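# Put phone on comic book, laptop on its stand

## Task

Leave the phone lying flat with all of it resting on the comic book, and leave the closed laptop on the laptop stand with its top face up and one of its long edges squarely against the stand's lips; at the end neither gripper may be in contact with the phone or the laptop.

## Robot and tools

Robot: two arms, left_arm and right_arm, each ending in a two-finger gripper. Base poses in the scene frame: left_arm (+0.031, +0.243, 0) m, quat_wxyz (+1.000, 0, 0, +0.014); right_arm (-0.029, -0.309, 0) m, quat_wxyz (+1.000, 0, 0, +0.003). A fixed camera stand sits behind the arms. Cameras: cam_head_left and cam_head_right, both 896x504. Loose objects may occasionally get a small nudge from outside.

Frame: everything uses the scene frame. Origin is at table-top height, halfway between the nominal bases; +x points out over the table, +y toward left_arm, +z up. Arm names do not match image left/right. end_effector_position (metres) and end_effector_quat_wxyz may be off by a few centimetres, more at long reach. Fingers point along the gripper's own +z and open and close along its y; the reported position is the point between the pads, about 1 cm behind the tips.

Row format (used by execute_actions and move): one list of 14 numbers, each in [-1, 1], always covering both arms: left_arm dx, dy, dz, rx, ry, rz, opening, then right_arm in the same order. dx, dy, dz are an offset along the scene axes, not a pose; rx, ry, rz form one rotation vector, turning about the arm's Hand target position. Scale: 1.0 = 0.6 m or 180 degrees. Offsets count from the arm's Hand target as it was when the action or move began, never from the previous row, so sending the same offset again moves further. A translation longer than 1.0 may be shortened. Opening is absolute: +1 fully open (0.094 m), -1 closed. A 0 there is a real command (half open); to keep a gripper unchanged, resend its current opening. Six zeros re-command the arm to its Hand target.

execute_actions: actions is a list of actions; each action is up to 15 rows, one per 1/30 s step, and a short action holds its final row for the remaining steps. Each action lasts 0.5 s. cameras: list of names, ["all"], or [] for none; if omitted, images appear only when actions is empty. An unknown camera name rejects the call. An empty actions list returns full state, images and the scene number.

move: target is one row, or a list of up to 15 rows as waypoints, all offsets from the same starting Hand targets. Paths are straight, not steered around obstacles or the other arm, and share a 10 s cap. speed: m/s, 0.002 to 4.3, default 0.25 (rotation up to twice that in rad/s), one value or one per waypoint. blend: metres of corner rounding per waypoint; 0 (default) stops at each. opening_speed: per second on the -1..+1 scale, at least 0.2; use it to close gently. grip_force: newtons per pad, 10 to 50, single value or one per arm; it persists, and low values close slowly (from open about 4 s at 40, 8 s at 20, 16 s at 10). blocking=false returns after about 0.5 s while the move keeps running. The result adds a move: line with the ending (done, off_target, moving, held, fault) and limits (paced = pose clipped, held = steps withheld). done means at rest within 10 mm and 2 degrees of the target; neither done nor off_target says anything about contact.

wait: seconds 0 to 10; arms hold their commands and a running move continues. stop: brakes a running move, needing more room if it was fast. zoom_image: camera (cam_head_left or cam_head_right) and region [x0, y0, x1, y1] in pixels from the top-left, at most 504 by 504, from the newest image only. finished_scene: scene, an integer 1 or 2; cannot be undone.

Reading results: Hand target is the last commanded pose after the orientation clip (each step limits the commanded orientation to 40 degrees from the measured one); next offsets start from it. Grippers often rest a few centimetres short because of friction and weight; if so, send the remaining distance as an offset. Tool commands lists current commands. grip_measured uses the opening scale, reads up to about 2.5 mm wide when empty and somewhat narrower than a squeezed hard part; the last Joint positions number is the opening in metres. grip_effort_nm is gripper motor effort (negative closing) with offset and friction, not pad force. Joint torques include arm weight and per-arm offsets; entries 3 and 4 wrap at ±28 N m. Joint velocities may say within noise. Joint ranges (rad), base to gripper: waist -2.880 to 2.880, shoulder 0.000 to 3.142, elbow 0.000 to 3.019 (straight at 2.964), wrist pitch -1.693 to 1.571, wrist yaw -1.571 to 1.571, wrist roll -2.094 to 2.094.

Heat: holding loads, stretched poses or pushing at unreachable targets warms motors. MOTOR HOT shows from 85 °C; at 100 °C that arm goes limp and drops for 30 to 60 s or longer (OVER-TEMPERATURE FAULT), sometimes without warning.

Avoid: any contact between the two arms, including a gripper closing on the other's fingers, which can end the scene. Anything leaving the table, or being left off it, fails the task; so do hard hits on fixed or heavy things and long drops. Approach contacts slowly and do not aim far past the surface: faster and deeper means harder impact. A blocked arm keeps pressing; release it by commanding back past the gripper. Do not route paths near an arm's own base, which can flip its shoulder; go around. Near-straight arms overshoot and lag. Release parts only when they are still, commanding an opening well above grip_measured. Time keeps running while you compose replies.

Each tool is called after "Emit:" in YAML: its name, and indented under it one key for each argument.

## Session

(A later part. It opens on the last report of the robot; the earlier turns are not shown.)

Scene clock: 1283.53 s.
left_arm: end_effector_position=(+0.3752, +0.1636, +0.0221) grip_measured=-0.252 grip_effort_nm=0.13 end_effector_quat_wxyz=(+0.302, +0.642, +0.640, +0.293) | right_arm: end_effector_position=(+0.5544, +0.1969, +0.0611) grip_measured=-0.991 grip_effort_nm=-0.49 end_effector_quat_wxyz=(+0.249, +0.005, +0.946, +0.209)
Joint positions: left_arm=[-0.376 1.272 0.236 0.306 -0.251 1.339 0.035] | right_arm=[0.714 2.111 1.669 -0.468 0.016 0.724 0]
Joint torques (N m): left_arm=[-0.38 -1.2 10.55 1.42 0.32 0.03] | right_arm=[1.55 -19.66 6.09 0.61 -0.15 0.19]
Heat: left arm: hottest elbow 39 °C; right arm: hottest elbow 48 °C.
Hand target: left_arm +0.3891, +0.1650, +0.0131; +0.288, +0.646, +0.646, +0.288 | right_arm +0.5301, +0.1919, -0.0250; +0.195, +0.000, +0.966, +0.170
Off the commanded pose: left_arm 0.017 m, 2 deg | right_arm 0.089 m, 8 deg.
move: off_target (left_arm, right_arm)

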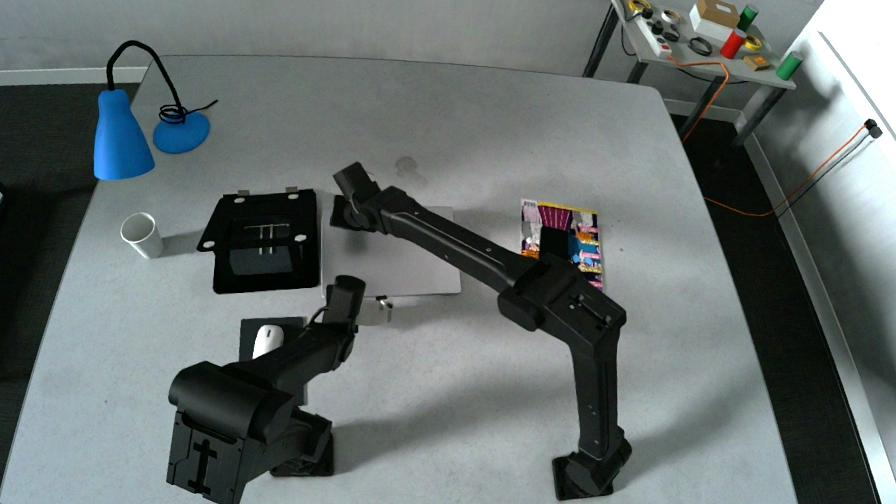

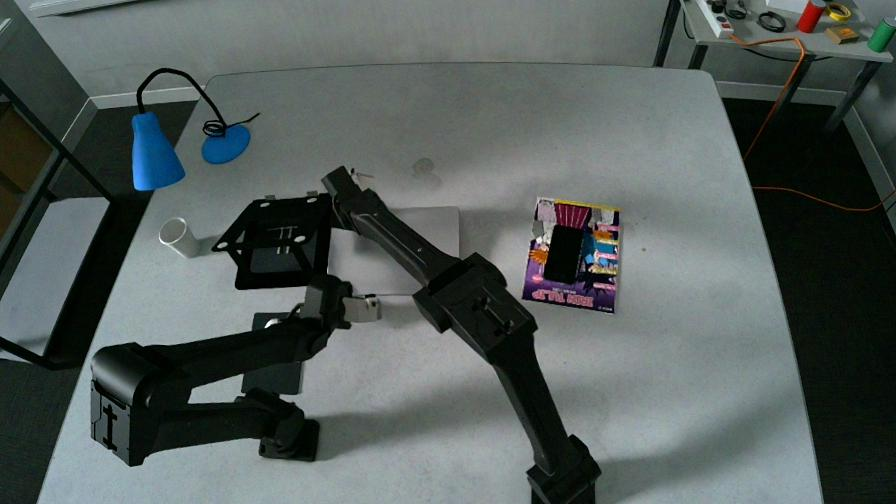

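Emit:
move:
  target: [0.0167, 0, 0, 0, 0, 0, -0.8, 0, 0, -0.08, 0, 0, 0, -1]
  speed: 0.05
  opening_speed: 0.5
  cameras: ["all"]

Emit:
zoom_image:
  camera: "cam_head_left"
  region: [280, 190, 480, 350]

Emit:
zoom_image:
  camera: "cam_head_right"
  region: [290, 260, 390, 340]

Scene clock: 1301.70 s.
left_arm: end_effector_position=(+0.3838, +0.1639, +0.0181) grip_measured=-0.575 grip_effort_nm=-0.99 end_effector_quat_wxyz=(+0.298, +0.643, +0.644, +0.290) | right_arm: end_effector_position=(+0.5605, +0.2008, +0.0550) grip_measured=-0.991 grip_effort_nm=-0.49 end_effector_quat_wxyz=(+0.272, +0.006, +0.936, +0.225)
Joint positions: left_arm=[-0.362 1.313 0.259 0.315 -0.24 1.343 0.02] | right_arm=[0.714 2.119 1.638 -0.37 0.023 0.724 0]
Joint torques (N m): left_arm=[0.44 -2.84 10.24 1.28 0.26 0.08] | right_arm=[1.55 -16.44 5.2 0.46 -0.36 0.19]
Heat: left arm: hottest elbow 40 °C; right arm: hottest elbow 46 °C.
Hand target: left_arm +0.3990, +0.1649, +0.0129; +0.287, +0.646, +0.646, +0.288 | right_arm +0.5300, +0.1918, -0.0730; +0.195, +0.000, +0.966, +0.170
Off the commanded pose: left_arm 0.016 m, 1 deg | right_arm 0.132 m, 11 deg.
move: off_target (left_arm, right_arm)

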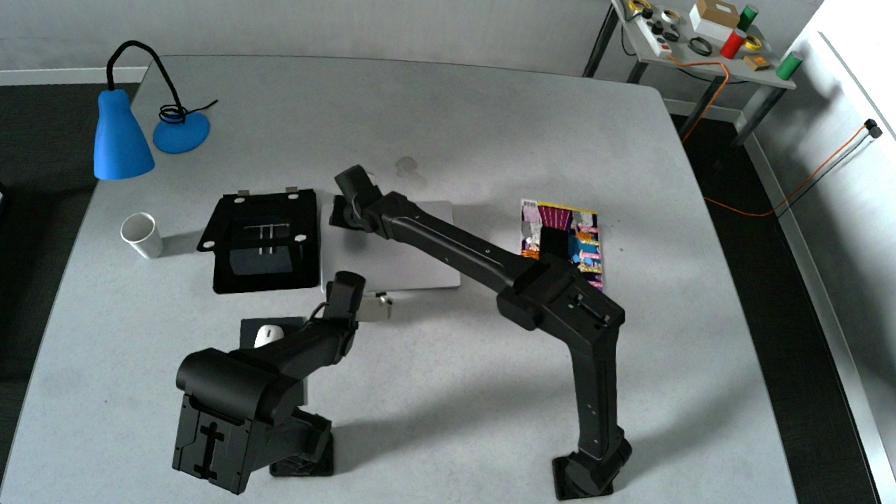

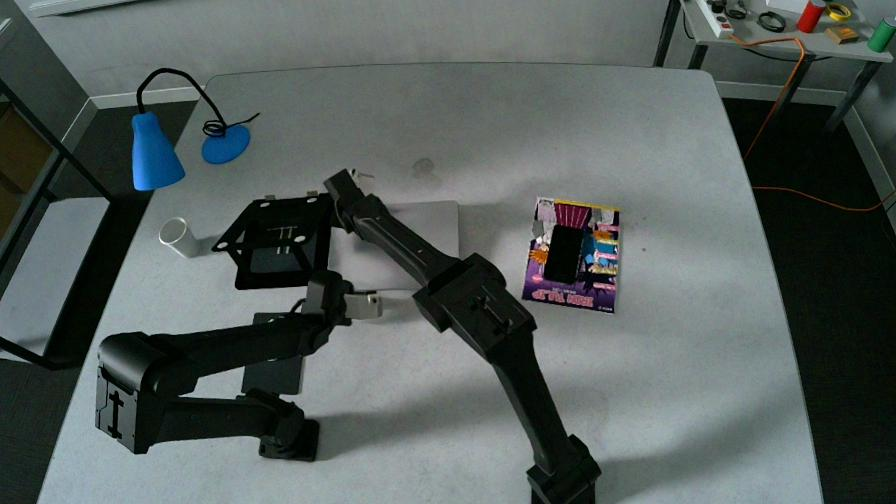

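Scaled by 2.520.

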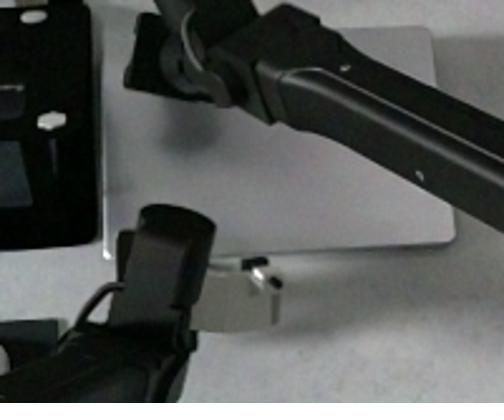

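Scaled by 5.040.

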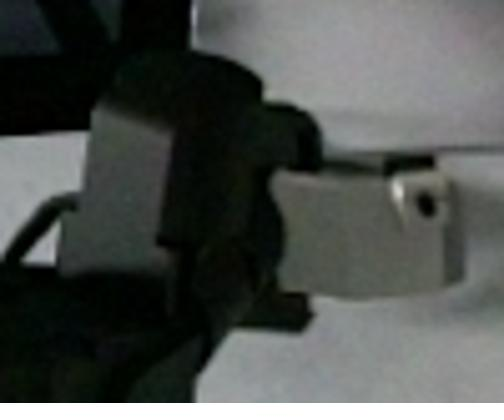

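Emit:
move:
  target: [0, 0, 0.07, 0, 0, 0, -0.8, 0, 0, 0, 0, 0, 0, -1]
  speed: 0.03
  cameras: ["all"]

Emit:
zoom_image:
  camera: "cam_head_left"
  region: [280, 190, 480, 350]

Emit:
zoom_image:
  camera: "cam_head_right"
  region: [290, 260, 390, 340]

Scene clock: 1308.83 s.
left_arm: end_effector_position=(+0.3829, +0.1648, +0.0356) grip_measured=-0.600 grip_effort_nm=-0.99 end_effector_quat_wxyz=(+0.277, +0.652, +0.650, +0.275) | right_arm: end_effector_position=(+0.5609, +0.2010, +0.0533) grip_measured=-0.991 grip_effort_nm=-0.49 end_effector_quat_wxyz=(+0.272, +0.006, +0.936, +0.225)
Joint positions: left_arm=[-0.354 1.207 0.307 0.105 -0.227 1.343 0.019] | right_arm=[0.714 2.122 1.638 -0.366 0.023 0.724 0]
Joint torques (N m): left_arm=[-0.85 -7.82 11.22 0.57 -0.3 0.15] | right_arm=[1.49 -16.67 5.33 0.29 -0.38 0.19]
Heat: left arm: hottest elbow 40 °C; right arm: hottest elbow 45 °C.
Hand target: left_arm +0.3990, +0.1650, +0.0550; +0.287, +0.646, +0.646, +0.288 | right_arm +0.5300, +0.1919, -0.0731; +0.195, +0.000, +0.966, +0.170
Off the commanded pose: left_arm 0.025 m, 2 deg | right_arm 0.130 m, 11 deg.
move: off_target (left_arm, right_arm)

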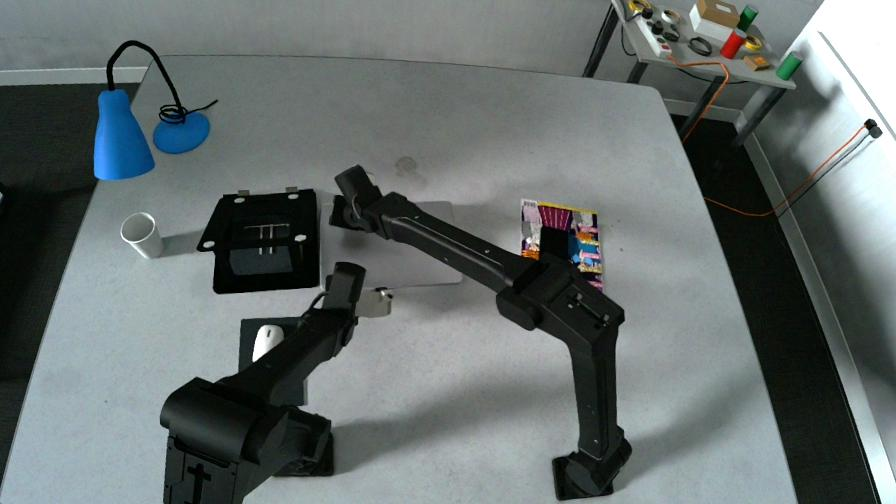

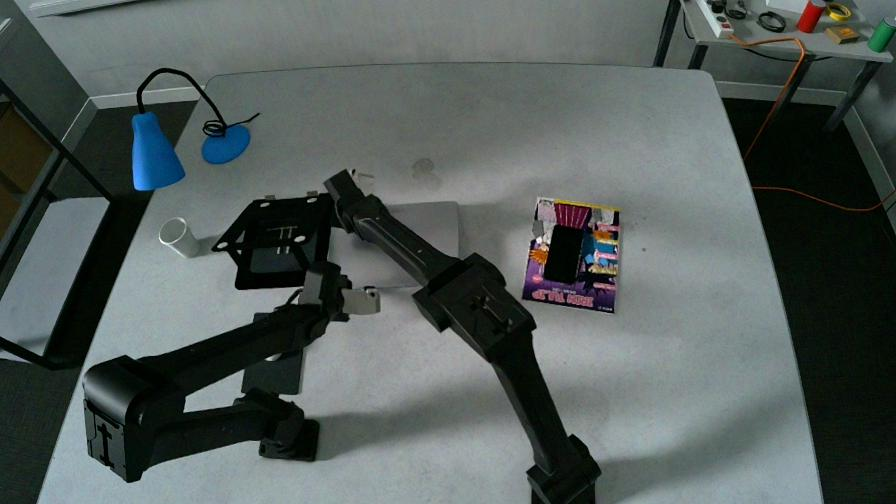

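Scaled by 2.520.

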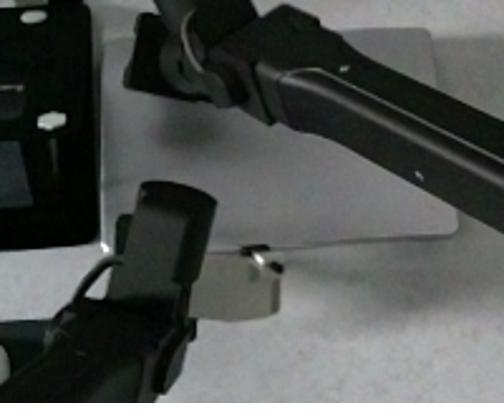

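Scaled by 5.040.

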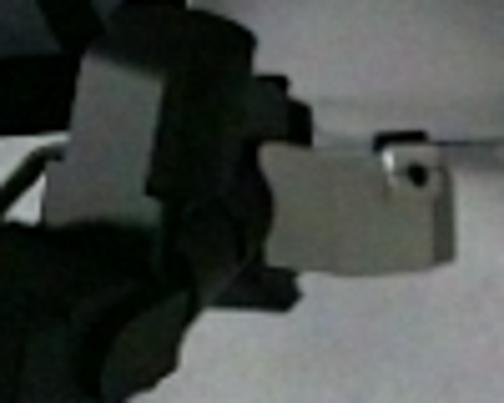

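Emit:
move:
  target: [0, 0, 0.045, 0, 0, 0, -0.8, 0, 0, 0, 0, 0, 0, -1]
  speed: 0.03
  cameras: ["all"]

Emit:
zoom_image:
  camera: "cam_head_left"
  region: [280, 190, 480, 350]

Emit:
zoom_image:
  camera: "cam_head_right"
  region: [290, 190, 490, 340]

Scene clock: 1314.47 s.
left_arm: end_effector_position=(+0.3800, +0.1660, +0.0438) grip_measured=-0.619 grip_effort_nm=-1.00 end_effector_quat_wxyz=(+0.273, +0.653, +0.652, +0.272) | right_arm: end_effector_position=(+0.5605, +0.2015, +0.0533) grip_measured=-0.991 grip_effort_nm=-0.48 end_effector_quat_wxyz=(+0.271, +0.006, +0.936, +0.226)
Joint positions: left_arm=[-0.354 1.16 0.317 0.038 -0.228 1.34 0.018] | right_arm=[0.714 2.122 1.638 -0.366 0.019 0.724 0]
Joint torques (N m): left_arm=[-2.14 -6.36 7.92 1.33 -0.05 0.02] | right_arm=[1.49 -17.2 5.35 0.31 -0.26 0.19]
Motor temperatures (°C): left_arm=[22 29 40 24 26 23 30] | right_arm=[26 41 44 25 24 23 25]
Heat: left arm: hottest elbow 40 °C; right arm: hottest elbow 44 °C.
Hand target: left_arm +0.3801, +0.1660, +0.0434; +0.273, +0.654, +0.651, +0.273 (not the last commanded pose) | right_arm +0.5300, +0.1919, -0.0730; +0.195, +0.000, +0.966, +0.170
Off the commanded pose: left_arm 0.043 m, 3 deg | right_arm 0.130 m, 11 deg.
move: held (left_arm; a check stopped the path), off_target (right_arm); limits=held
pose unreachable (left arm): on one or more control steps of this call, first in action 0 (counted from 0), this arm could not follow its commanded pose, so it was not sent that pose on those steps. It may still have moved: this result reports where it is.
cause: moving toward the commanded pose would bring a part of the arm too close to another arm (this arm's wrist camera and the right arm's forearm (the part past joint 3), along the way the arms are being sent, or toward where that arm still pushes).

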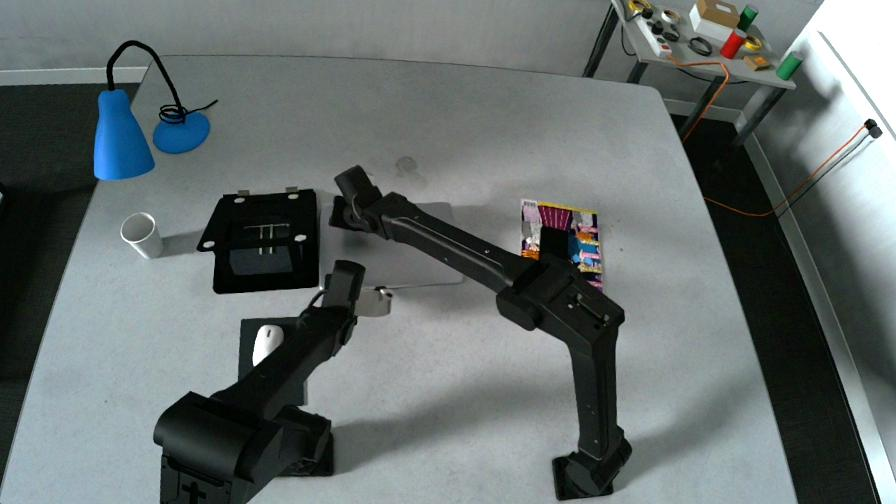

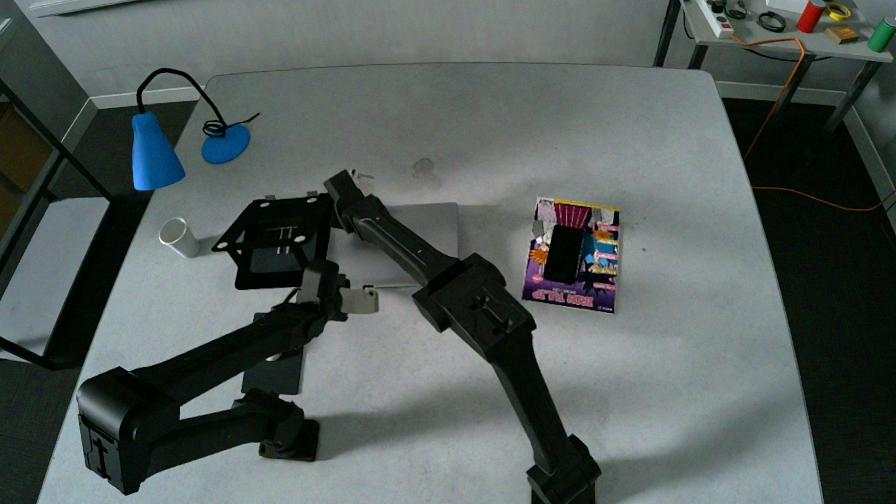

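Scaled by 2.520.

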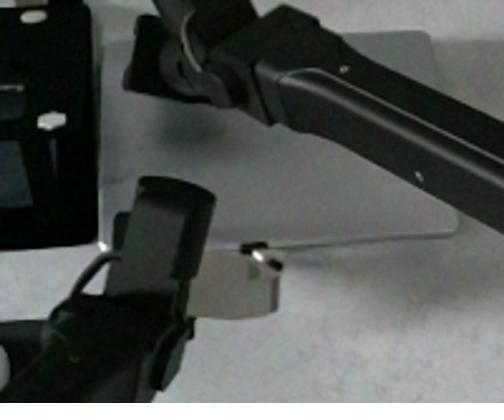

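Scaled by 2.520.

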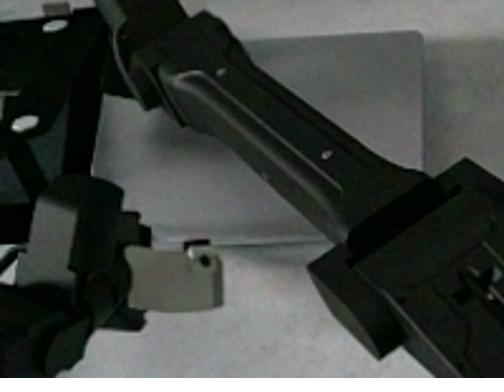

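Emit:
move:
  target:
    - [0, 0, 0, 0, 0, 0, -0.8, 0.0333, 0, 0.3717, 0, 0, 0, -1]
    - [0, 0, 0, 0, 0, 0, -0.8, -0.1333, -0.32, 0.45, 0, 0, 0, -1]
    - [0, 0, 0, 0, 0, 0, -0.8, -0.35, -0.42, 0.3883, 0.2290, 0.0015, -0.2607, -0.15]
  speed: [0.15, 0.25, 0.25]
  blend: [0.02, 0.03, 0]
  cameras: ["all"]

Emit:
zoom_image:
  camera: "cam_head_left"
  region: [280, 190, 480, 350]

Emit:
zoom_image:
  camera: "cam_head_right"
  region: [290, 190, 490, 340]

Scene clock: 1346.77 s.
left_arm: end_effector_position=(+0.3776, +0.1656, +0.0408) grip_measured=-0.621 grip_effort_nm=-1.01 end_effector_quat_wxyz=(+0.272, +0.655, +0.652, +0.268) | right_arm: end_effector_position=(+0.3259, -0.0622, +0.1603) grip_measured=-0.152 grip_effort_nm=0.07 end_effector_quat_wxyz=(+0.232, +0.446, +0.770, +0.393)
Joint positions: left_arm=[-0.354 1.163 0.312 0.038 -0.221 1.339 0.018] | right_arm=[0.652 1.074 0.552 -0.107 0.118 1.648 0.04]
Joint torques (N m): left_arm=[-0.85 -6.53 8.35 1.57 -0.33 0.04] | right_arm=[1.38 -8.94 7.62 2 0.18 0.16]
Heat: left arm: hottest elbow 39 °C; right arm: hottest elbow 43 °C.
Hand target: left_arm +0.3802, +0.1659, +0.0435; +0.273, +0.654, +0.651, +0.273 | right_arm +0.3200, -0.0601, +0.1600; +0.231, +0.444, +0.768, +0.400
Off the commanded pose: left_arm 0.004 m, 1 deg | right_arm 0.006 m, 1 deg.
move: done

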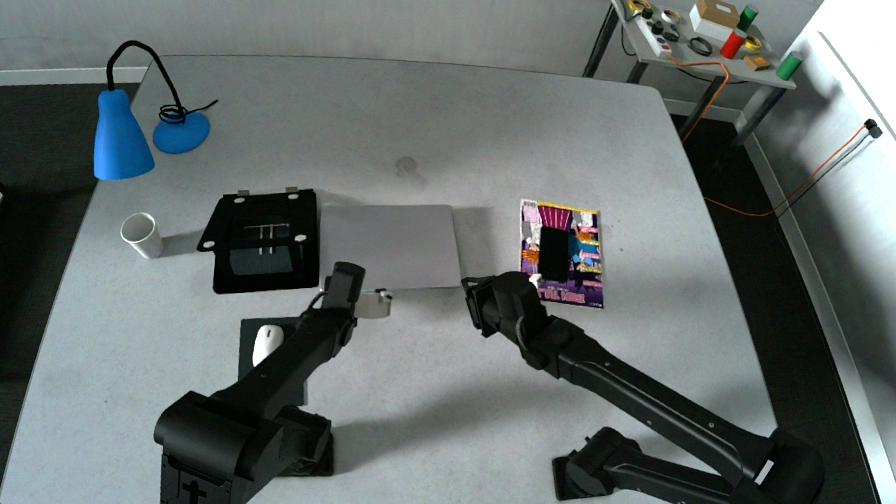

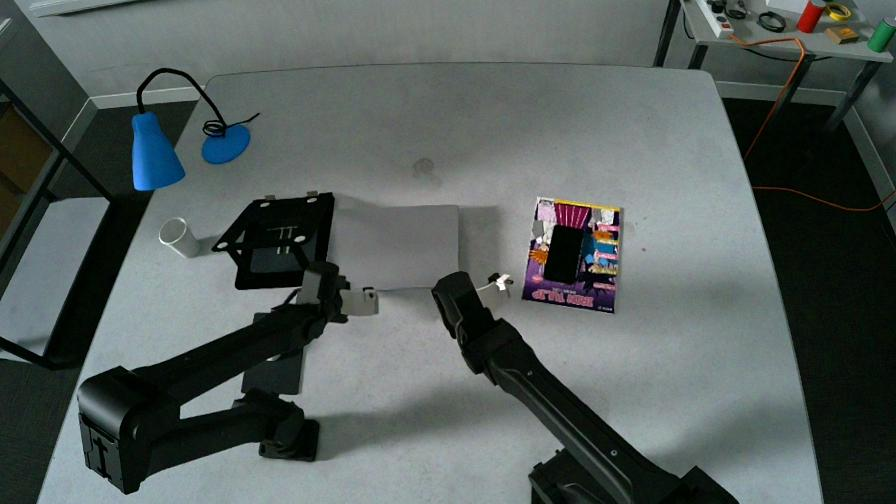

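Scaled by 2.520.

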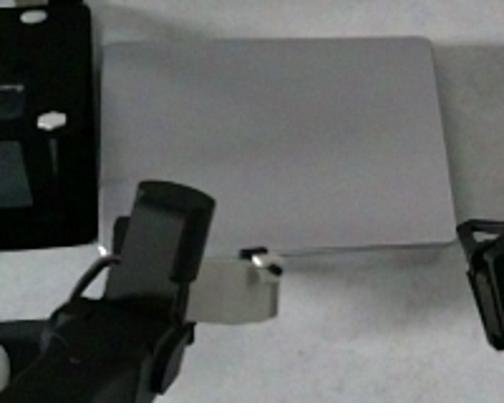

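Scaled by 2.520.

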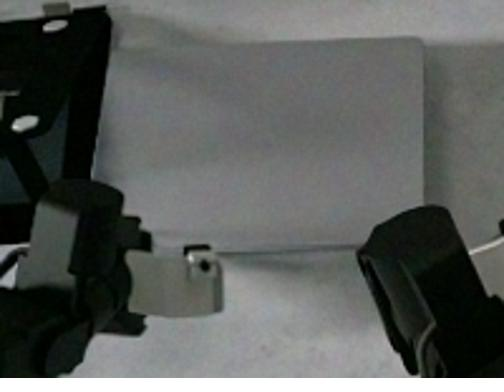

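Emit:
move:
  target: [0, 0, 0.05, 0, 0, 0, -0.8, 0, 0, 0, 0, 0, 0, -0.15]
  speed: 0.03
  cameras: ["all"]

Scene clock: 1372.60 s.
left_arm: end_effector_position=(+0.3610, +0.1719, +0.0497) grip_measured=-0.798 grip_effort_nm=-0.08 end_effector_quat_wxyz=(+0.252, +0.662, +0.656, +0.261) | right_arm: end_effector_position=(+0.3259, -0.0622, +0.1603) grip_measured=-0.151 grip_effort_nm=0.07 end_effector_quat_wxyz=(+0.232, +0.446, +0.770, +0.393)
Joint positions: left_arm=[-0.354 1.062 0.312 -0.107 -0.225 1.339 0.009] | right_arm=[0.652 1.074 0.552 -0.107 0.118 1.648 0.04]
Joint torques (N m): left_arm=[-1.08 -5.89 12.93 1.02 -0.21 -0.01] | right_arm=[1.38 -9 7.64 2.02 0.18 0.17]
Heat: left arm: hottest elbow 38 °C; right arm: hottest elbow 43 °C.
Hand target: left_arm +0.3802, +0.1659, +0.0735; +0.273, +0.654, +0.651, +0.273 | right_arm +0.3200, -0.0601, +0.1600; +0.231, +0.444, +0.768, +0.400
Off the commanded pose: left_arm 0.031 m, 3 deg | right_arm 0.006 m, 1 deg.
move: off_target (left_arm)

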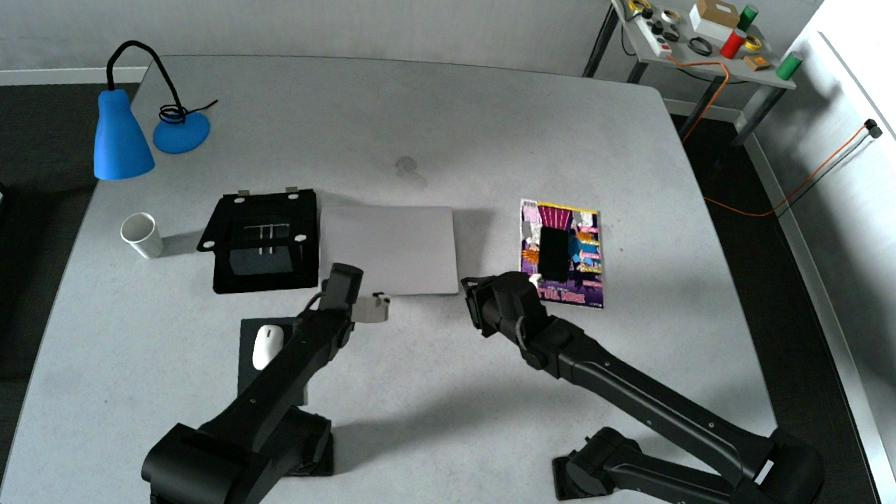

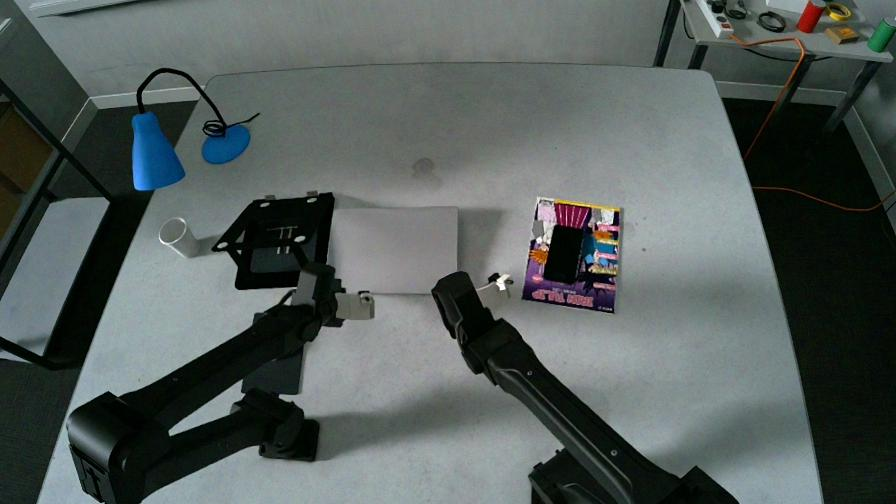

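Emit:
zoom_image:
  camera: "cam_head_left"
  region: [180, 170, 500, 350]

Emit:
zoom_image:
  camera: "cam_head_right"
  region: [200, 170, 520, 350]

Scaled by 1.575.

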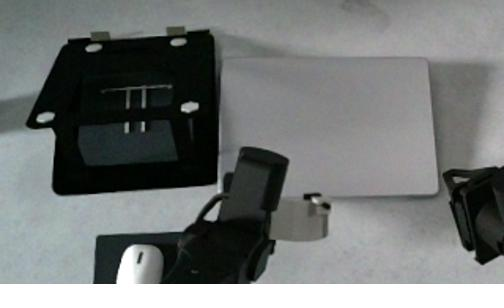

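Scaled by 1.575.

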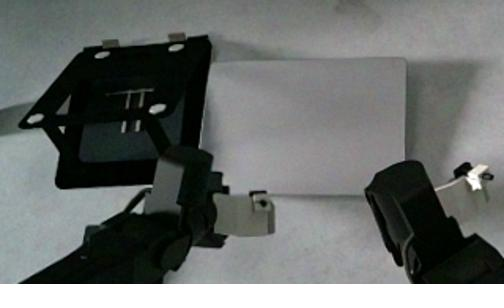

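Emit:
move:
  target: [-0.117, 0.0235, 0.0192, 0, -0.0089, 0, -0.25, 0.0083, 0.1168, -0.1, -0.0117, 0.0433, -0.1656, -0.25]
  speed: 0.15
  cameras: ["all"]

Scene clock: 1452.50 s.
left_arm: end_effector_position=(+0.3146, +0.1824, +0.0879) grip_measured=-0.252 grip_effort_nm=0.13 end_effector_quat_wxyz=(+0.281, +0.648, +0.647, +0.285) | right_arm: end_effector_position=(+0.3142, -0.0134, +0.0869) grip_measured=-0.249 grip_effort_nm=-0.08 end_effector_quat_wxyz=(+0.289, +0.571, +0.711, +0.292)
Joint positions: left_arm=[-0.399 0.679 0.238 -0.342 -0.274 1.316 0.035] | right_arm=[0.917 1.396 0.666 -0.177 0.572 2.074 0.035]
Joint torques (N m): left_arm=[-2.37 -2.32 9.59 1.25 -0.21 -0.16] | right_arm=[1.38 -9.93 11.17 1.31 0.41 0.17]
Motor temperatures (°C): left_arm=[22 28 41 24 26 23 29] | right_arm=[26 36 44 25 24 23 25]
Heat: left arm: hottest elbow 41 °C; right arm: hottest elbow 44 °C.
Hand target: left_arm +0.3100, +0.1801, +0.0850; +0.282, +0.650, +0.647, +0.282 | right_arm +0.3250, +0.0099, +0.1000; +0.282, +0.648, +0.649, +0.282
Off the commanded pose: left_arm 0.006 m, 0 deg | right_arm 0.029 m, 11 deg.
joint sent to its limit (right arm) — joint 6 (wrist roll), upper limit. The joint targets are off in orientation, not in position.
move: off_target (right_arm)

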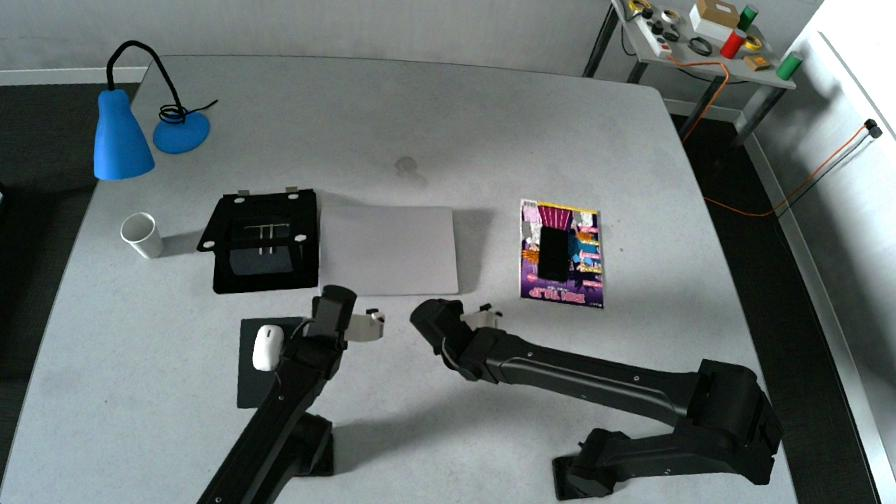

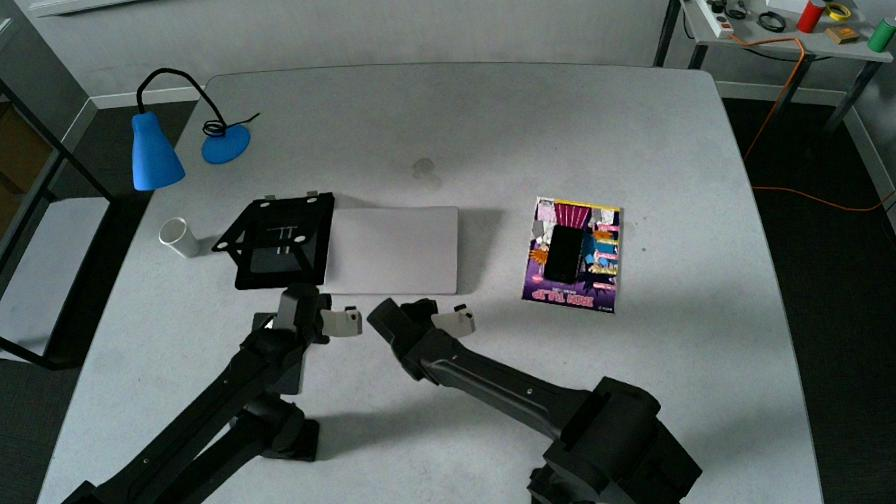

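Emit:
move:
  target:
    - [0, 0, 0.02, -0.3655, 0, 0.341, -0.25, 0, 0, 0.02, -0.3655, 0, 0.341, -0.25]
    - [0, 0, 0.01, -0.731, 0, 0.682, -0.25, 0, 0.0168, 0.0, -0.731, 0, 0.682, -0.25]
  blend: [0.03, 0]
  speed: 0.5
  cameras: ["all"]

Scene clock: 1482.03 s.
left_arm: end_effector_position=(+0.3089, +0.1844, +0.0901) grip_measured=-0.252 grip_effort_nm=0.12 end_effector_quat_wxyz=(-0.285, +0.648, -0.649, +0.278) | right_arm: end_effector_position=(+0.3155, -0.0007, +0.0901) grip_measured=-0.249 grip_effort_nm=-0.08 end_effector_quat_wxyz=(-0.264, +0.650, -0.653, +0.287)
Joint positions: left_arm=[-0.404 0.642 0.238 -0.386 -0.28 -1.829 0.035] | right_arm=[0.956 1.464 0.79 -0.393 0.651 -0.778 0.035]
Joint torques (N m): left_arm=[-2.61 -0.97 11.06 1.74 -0.34 -0.11] | right_arm=[1.03 -11.81 10.74 1.42 0.26 0.14]
Motor temperatures (°C): left_arm=[22 28 41 24 26 23 28] | right_arm=[26 37 49 25 24 23 25]
Heat: left arm: hottest elbow 41 °C; right arm: hottest elbow 49 °C.
Hand target: left_arm +0.3100, +0.1801, +0.0910; -0.283, +0.647, -0.650, +0.281 | right_arm +0.3251, +0.0200, +0.1000; -0.281, +0.648, -0.649, +0.282
Off the commanded pose: left_arm 0.005 m, 0 deg | right_arm 0.025 m, 2 deg.
move: off_target (right_arm)

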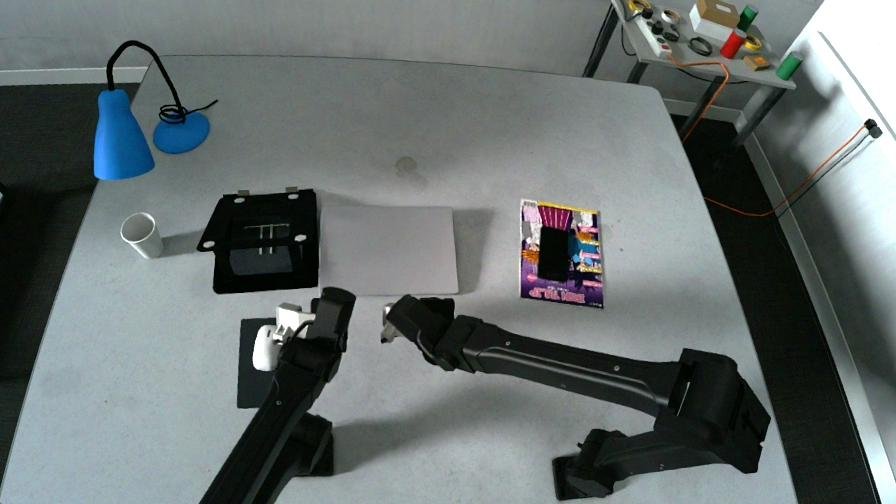

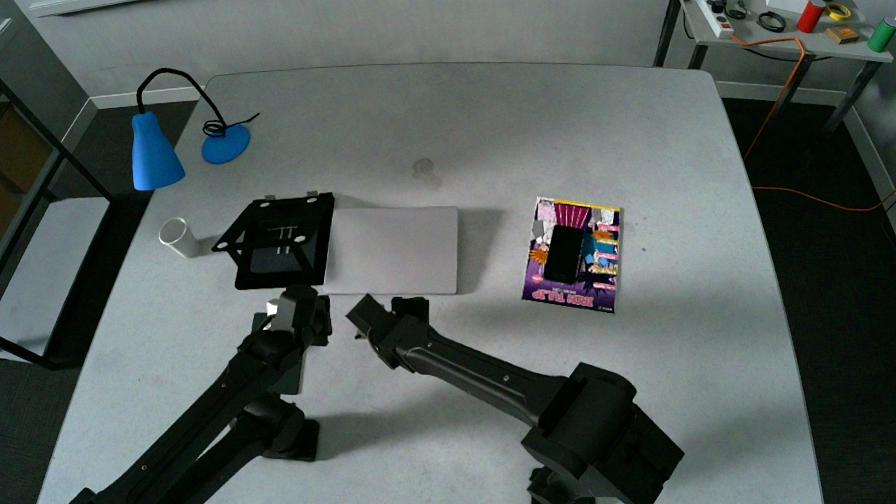

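Emit:
move:
  target:
    - [0.0417, 0, -0.0517, 0, 0, 0, -0.25, 0.0415, -0.02, -0.0667, 0, 0, 0, -0.25]
    - [0.0417, 0, -0.1183, 0, 0, 0, -0.25, 0.0415, -0.025, -0.1467, 0, 0, 0, -0.25]
  blend: [0.01, 0]
  speed: [0.12, 0.06]
  cameras: ["all"]

Scene clock: 1495.97 s.
left_arm: end_effector_position=(+0.3363, +0.1751, +0.0239) grip_measured=-0.252 grip_effort_nm=0.12 end_effector_quat_wxyz=(-0.281, +0.646, -0.651, +0.284) | right_arm: end_effector_position=(+0.3495, +0.0128, +0.0265) grip_measured=-0.249 grip_effort_nm=-0.08 end_effector_quat_wxyz=(-0.293, +0.645, -0.648, +0.279)
Joint positions: left_arm=[-0.383 1.082 0.17 0.132 -0.251 -1.813 0.035] | right_arm=[0.903 1.66 0.768 -0.071 0.611 -0.854 0.035]
Joint torques (N m): left_arm=[0.38 -3.55 6.75 2.35 -0.11 0.16] | right_arm=[-0.26 -13.39 5.68 1.59 0.23 0.11]
Heat: left arm: hottest elbow 40 °C; right arm: hottest elbow 49 °C.
Hand target: left_arm +0.3350, +0.1800, +0.0200; -0.283, +0.647, -0.650, +0.281 | right_arm +0.3499, +0.0049, +0.0120; -0.281, +0.649, -0.649, +0.282
Off the commanded pose: left_arm 0.006 m, 0 deg | right_arm 0.016 m, 1 deg.
move: off_target (right_arm)

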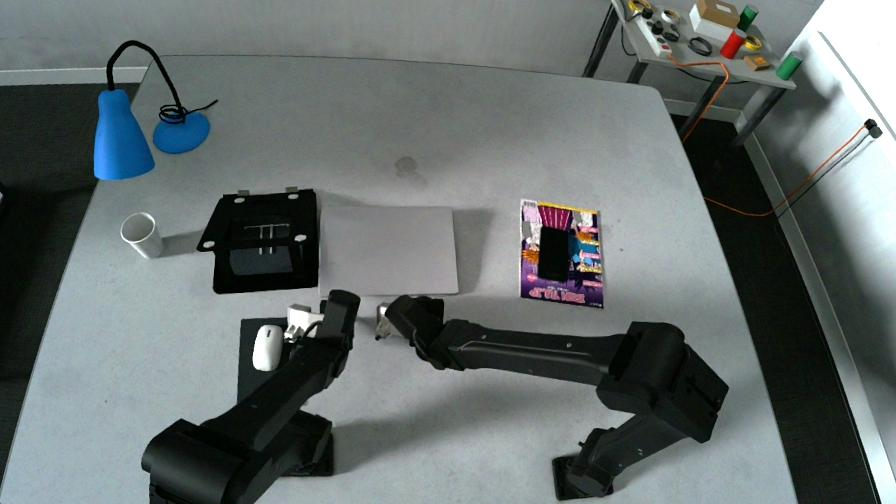

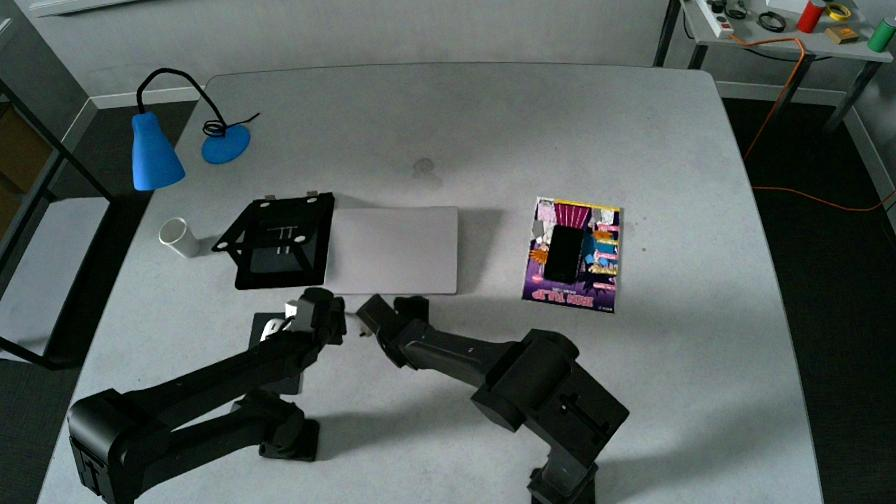

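Emit:
move:
  target: [0.0083, 0, 0, 0, 0, 0, -0.25, 0.0083, -0.045, -0.02, 0, 0, 0, -0.25]
  speed: 0.06

Scene clock: 1501.70 s.
left_arm: end_effector_position=(+0.3387, +0.1758, +0.0234) grip_measured=-0.252 grip_effort_nm=0.12 end_effector_quat_wxyz=(-0.282, +0.645, -0.650, +0.286) | right_arm: end_effector_position=(+0.3596, +0.0008, +0.0236) grip_measured=-0.249 grip_effort_nm=-0.05 end_effector_quat_wxyz=(-0.312, +0.640, -0.645, +0.277)
Joint positions: left_arm=[-0.376 1.096 0.17 0.153 -0.245 -1.807 0.035] | right_arm=[0.864 1.66 0.728 0.035 0.584 -0.904 0.035]
Joint torques (N m): left_arm=[-0.91 -2.9 7.46 1.85 -0.06 0.21] | right_arm=[-1.08 -13.27 3.84 0.99 0.1 0.14]
Heat: left arm: hottest elbow 40 °C; right arm: hottest elbow 48 °C.
Hand target: left_arm +0.3399, +0.1801, +0.0199; -0.283, +0.647, -0.650, +0.280 | right_arm +0.3550, -0.0219, +0.0001; -0.281, +0.648, -0.649, +0.282
Off the commanded pose: left_arm 0.006 m, 1 deg | right_arm 0.033 m, 4 deg.
move: off_target (right_arm)

Emit:
move:
  target: [0.0833, 0, 0, 0, 0, 0, -0.25, 0.0833, -0.0135, 0.0133, 0, 0, 0, -0.25]
  speed: 0.06
  cameras: ["all"]

Emit:
zoom_image:
  camera: "cam_head_left"
  region: [180, 170, 500, 350]

Emit:
zoom_image:
  camera: "cam_head_right"
  region: [200, 170, 520, 350]

Scene clock: 1507.47 s.
left_arm: end_effector_position=(+0.3784, +0.1773, +0.0232) grip_measured=-0.252 grip_effort_nm=0.12 end_effector_quat_wxyz=(-0.283, +0.645, -0.649, +0.288) | right_arm: end_effector_position=(+0.3927, -0.0271, +0.0244) grip_measured=-0.249 grip_effort_nm=-0.05 end_effector_quat_wxyz=(-0.298, +0.646, -0.645, +0.279)
Joint positions: left_arm=[-0.311 1.247 0.254 0.235 -0.199 -1.76 0.035] | right_arm=[0.757 1.663 0.742 0.047 0.52 -1.003 0.035]
Joint torques (N m): left_arm=[0.26 -3.14 9.72 1.66 0.08 0.14] | right_arm=[-0.97 -10.81 8.39 1.06 0.14 0.11]
Heat: left arm: hottest elbow 40 °C; right arm: hottest elbow 47 °C.
Hand target: left_arm +0.3900, +0.1800, +0.0200; -0.283, +0.647, -0.650, +0.281 | right_arm +0.4050, -0.0301, +0.0081; -0.281, +0.648, -0.649, +0.282
Off the commanded pose: left_arm 0.012 m, 1 deg | right_arm 0.021 m, 2 deg.
move: off_target (left_arm, right_arm)

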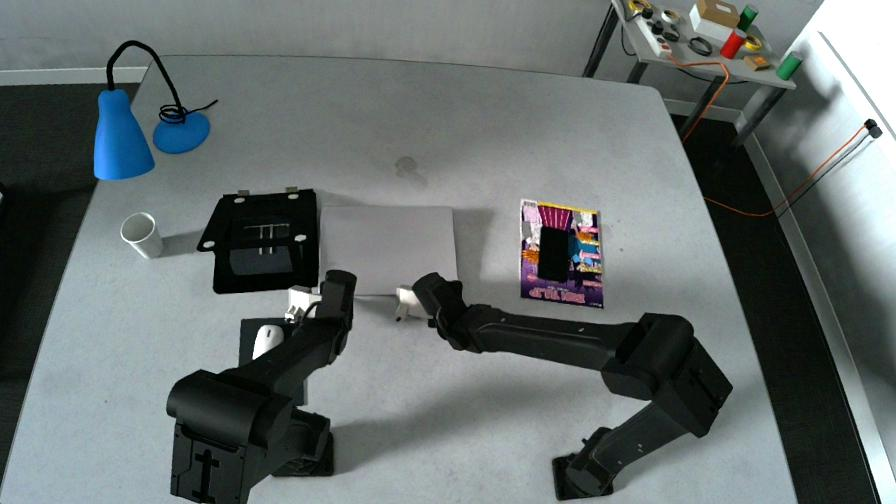

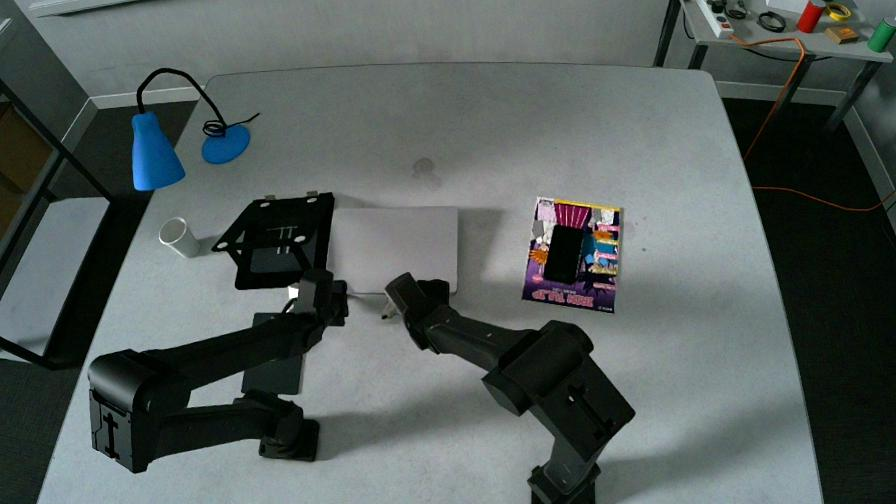

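Scaled by 1.575.

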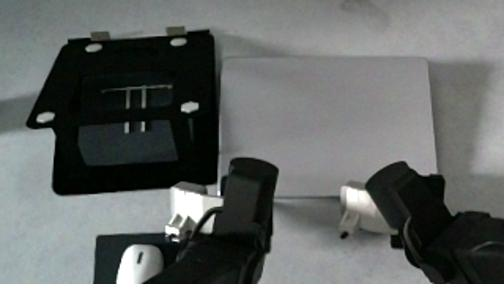

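Scaled by 1.575.

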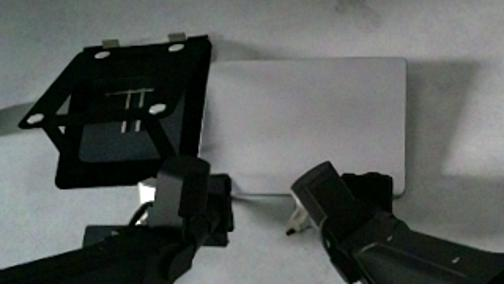

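Emit:
move:
  target: [0.0333, 0, 0, 0, 0, 0, -0.25, 0.0333, 0.0167, 0, 0, 0, 0, -0.25]
  speed: 0.05
  cameras: ["all"]

Emit:
zoom_image:
  camera: "cam_head_left"
  region: [180, 170, 500, 350]

Emit:
zoom_image:
  camera: "cam_head_right"
  region: [200, 170, 520, 350]

Scene clock: 1511.77 s.
left_arm: end_effector_position=(+0.3972, +0.1783, +0.0230) grip_measured=-0.252 grip_effort_nm=0.12 end_effector_quat_wxyz=(-0.284, +0.646, -0.648, +0.286) | right_arm: end_effector_position=(+0.4121, -0.0229, +0.0247) grip_measured=-0.249 grip_effort_nm=-0.05 end_effector_quat_wxyz=(-0.297, +0.643, -0.646, +0.285)
Joint positions: left_arm=[-0.288 1.305 0.3 0.247 -0.185 -1.746 0.035] | right_arm=[0.737 1.699 0.791 0.042 0.519 -1.02 0.035]
Joint torques (N m): left_arm=[0.26 -3.96 9.77 1.4 0.1 0.24] | right_arm=[-0.5 -11.28 9.42 0.73 -0.15 0.17]
Heat: left arm: hottest elbow 40 °C; right arm: hottest elbow 46 °C.
Hand target: left_arm +0.4098, +0.1801, +0.0199; -0.283, +0.647, -0.650, +0.280 | right_arm +0.4248, -0.0202, +0.0079; -0.281, +0.649, -0.649, +0.282
Off the commanded pose: left_arm 0.013 m, 1 deg | right_arm 0.021 m, 2 deg.
move: off_target (left_arm, right_arm)

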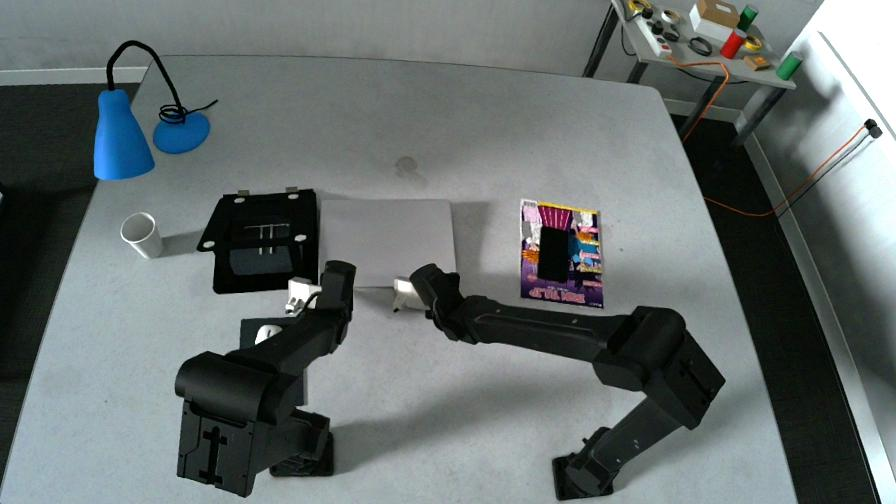

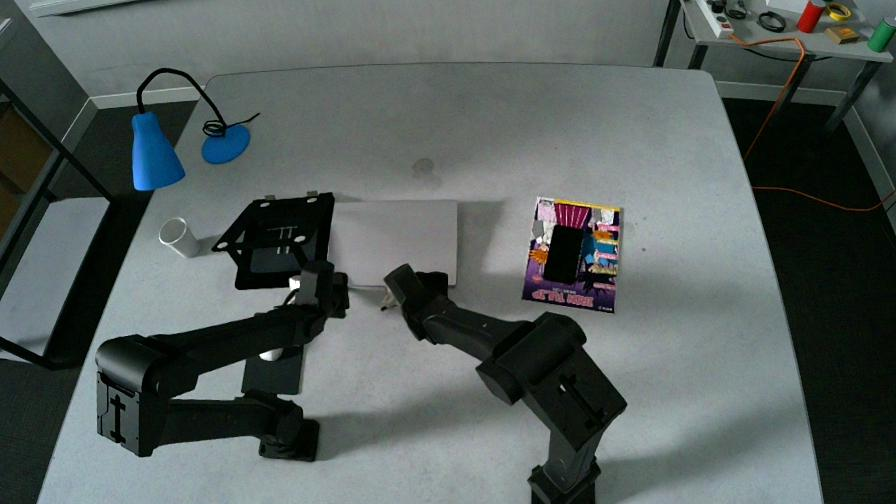

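Scaled by 1.575.

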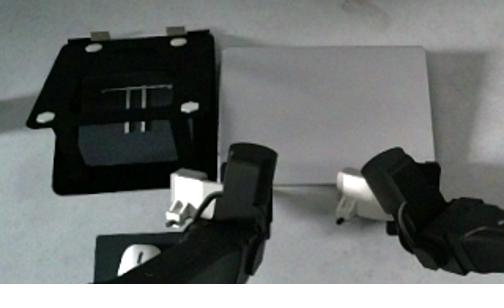

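Scaled by 1.575.

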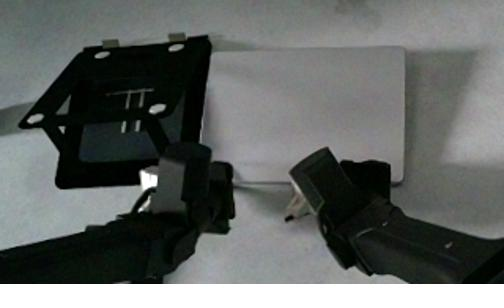

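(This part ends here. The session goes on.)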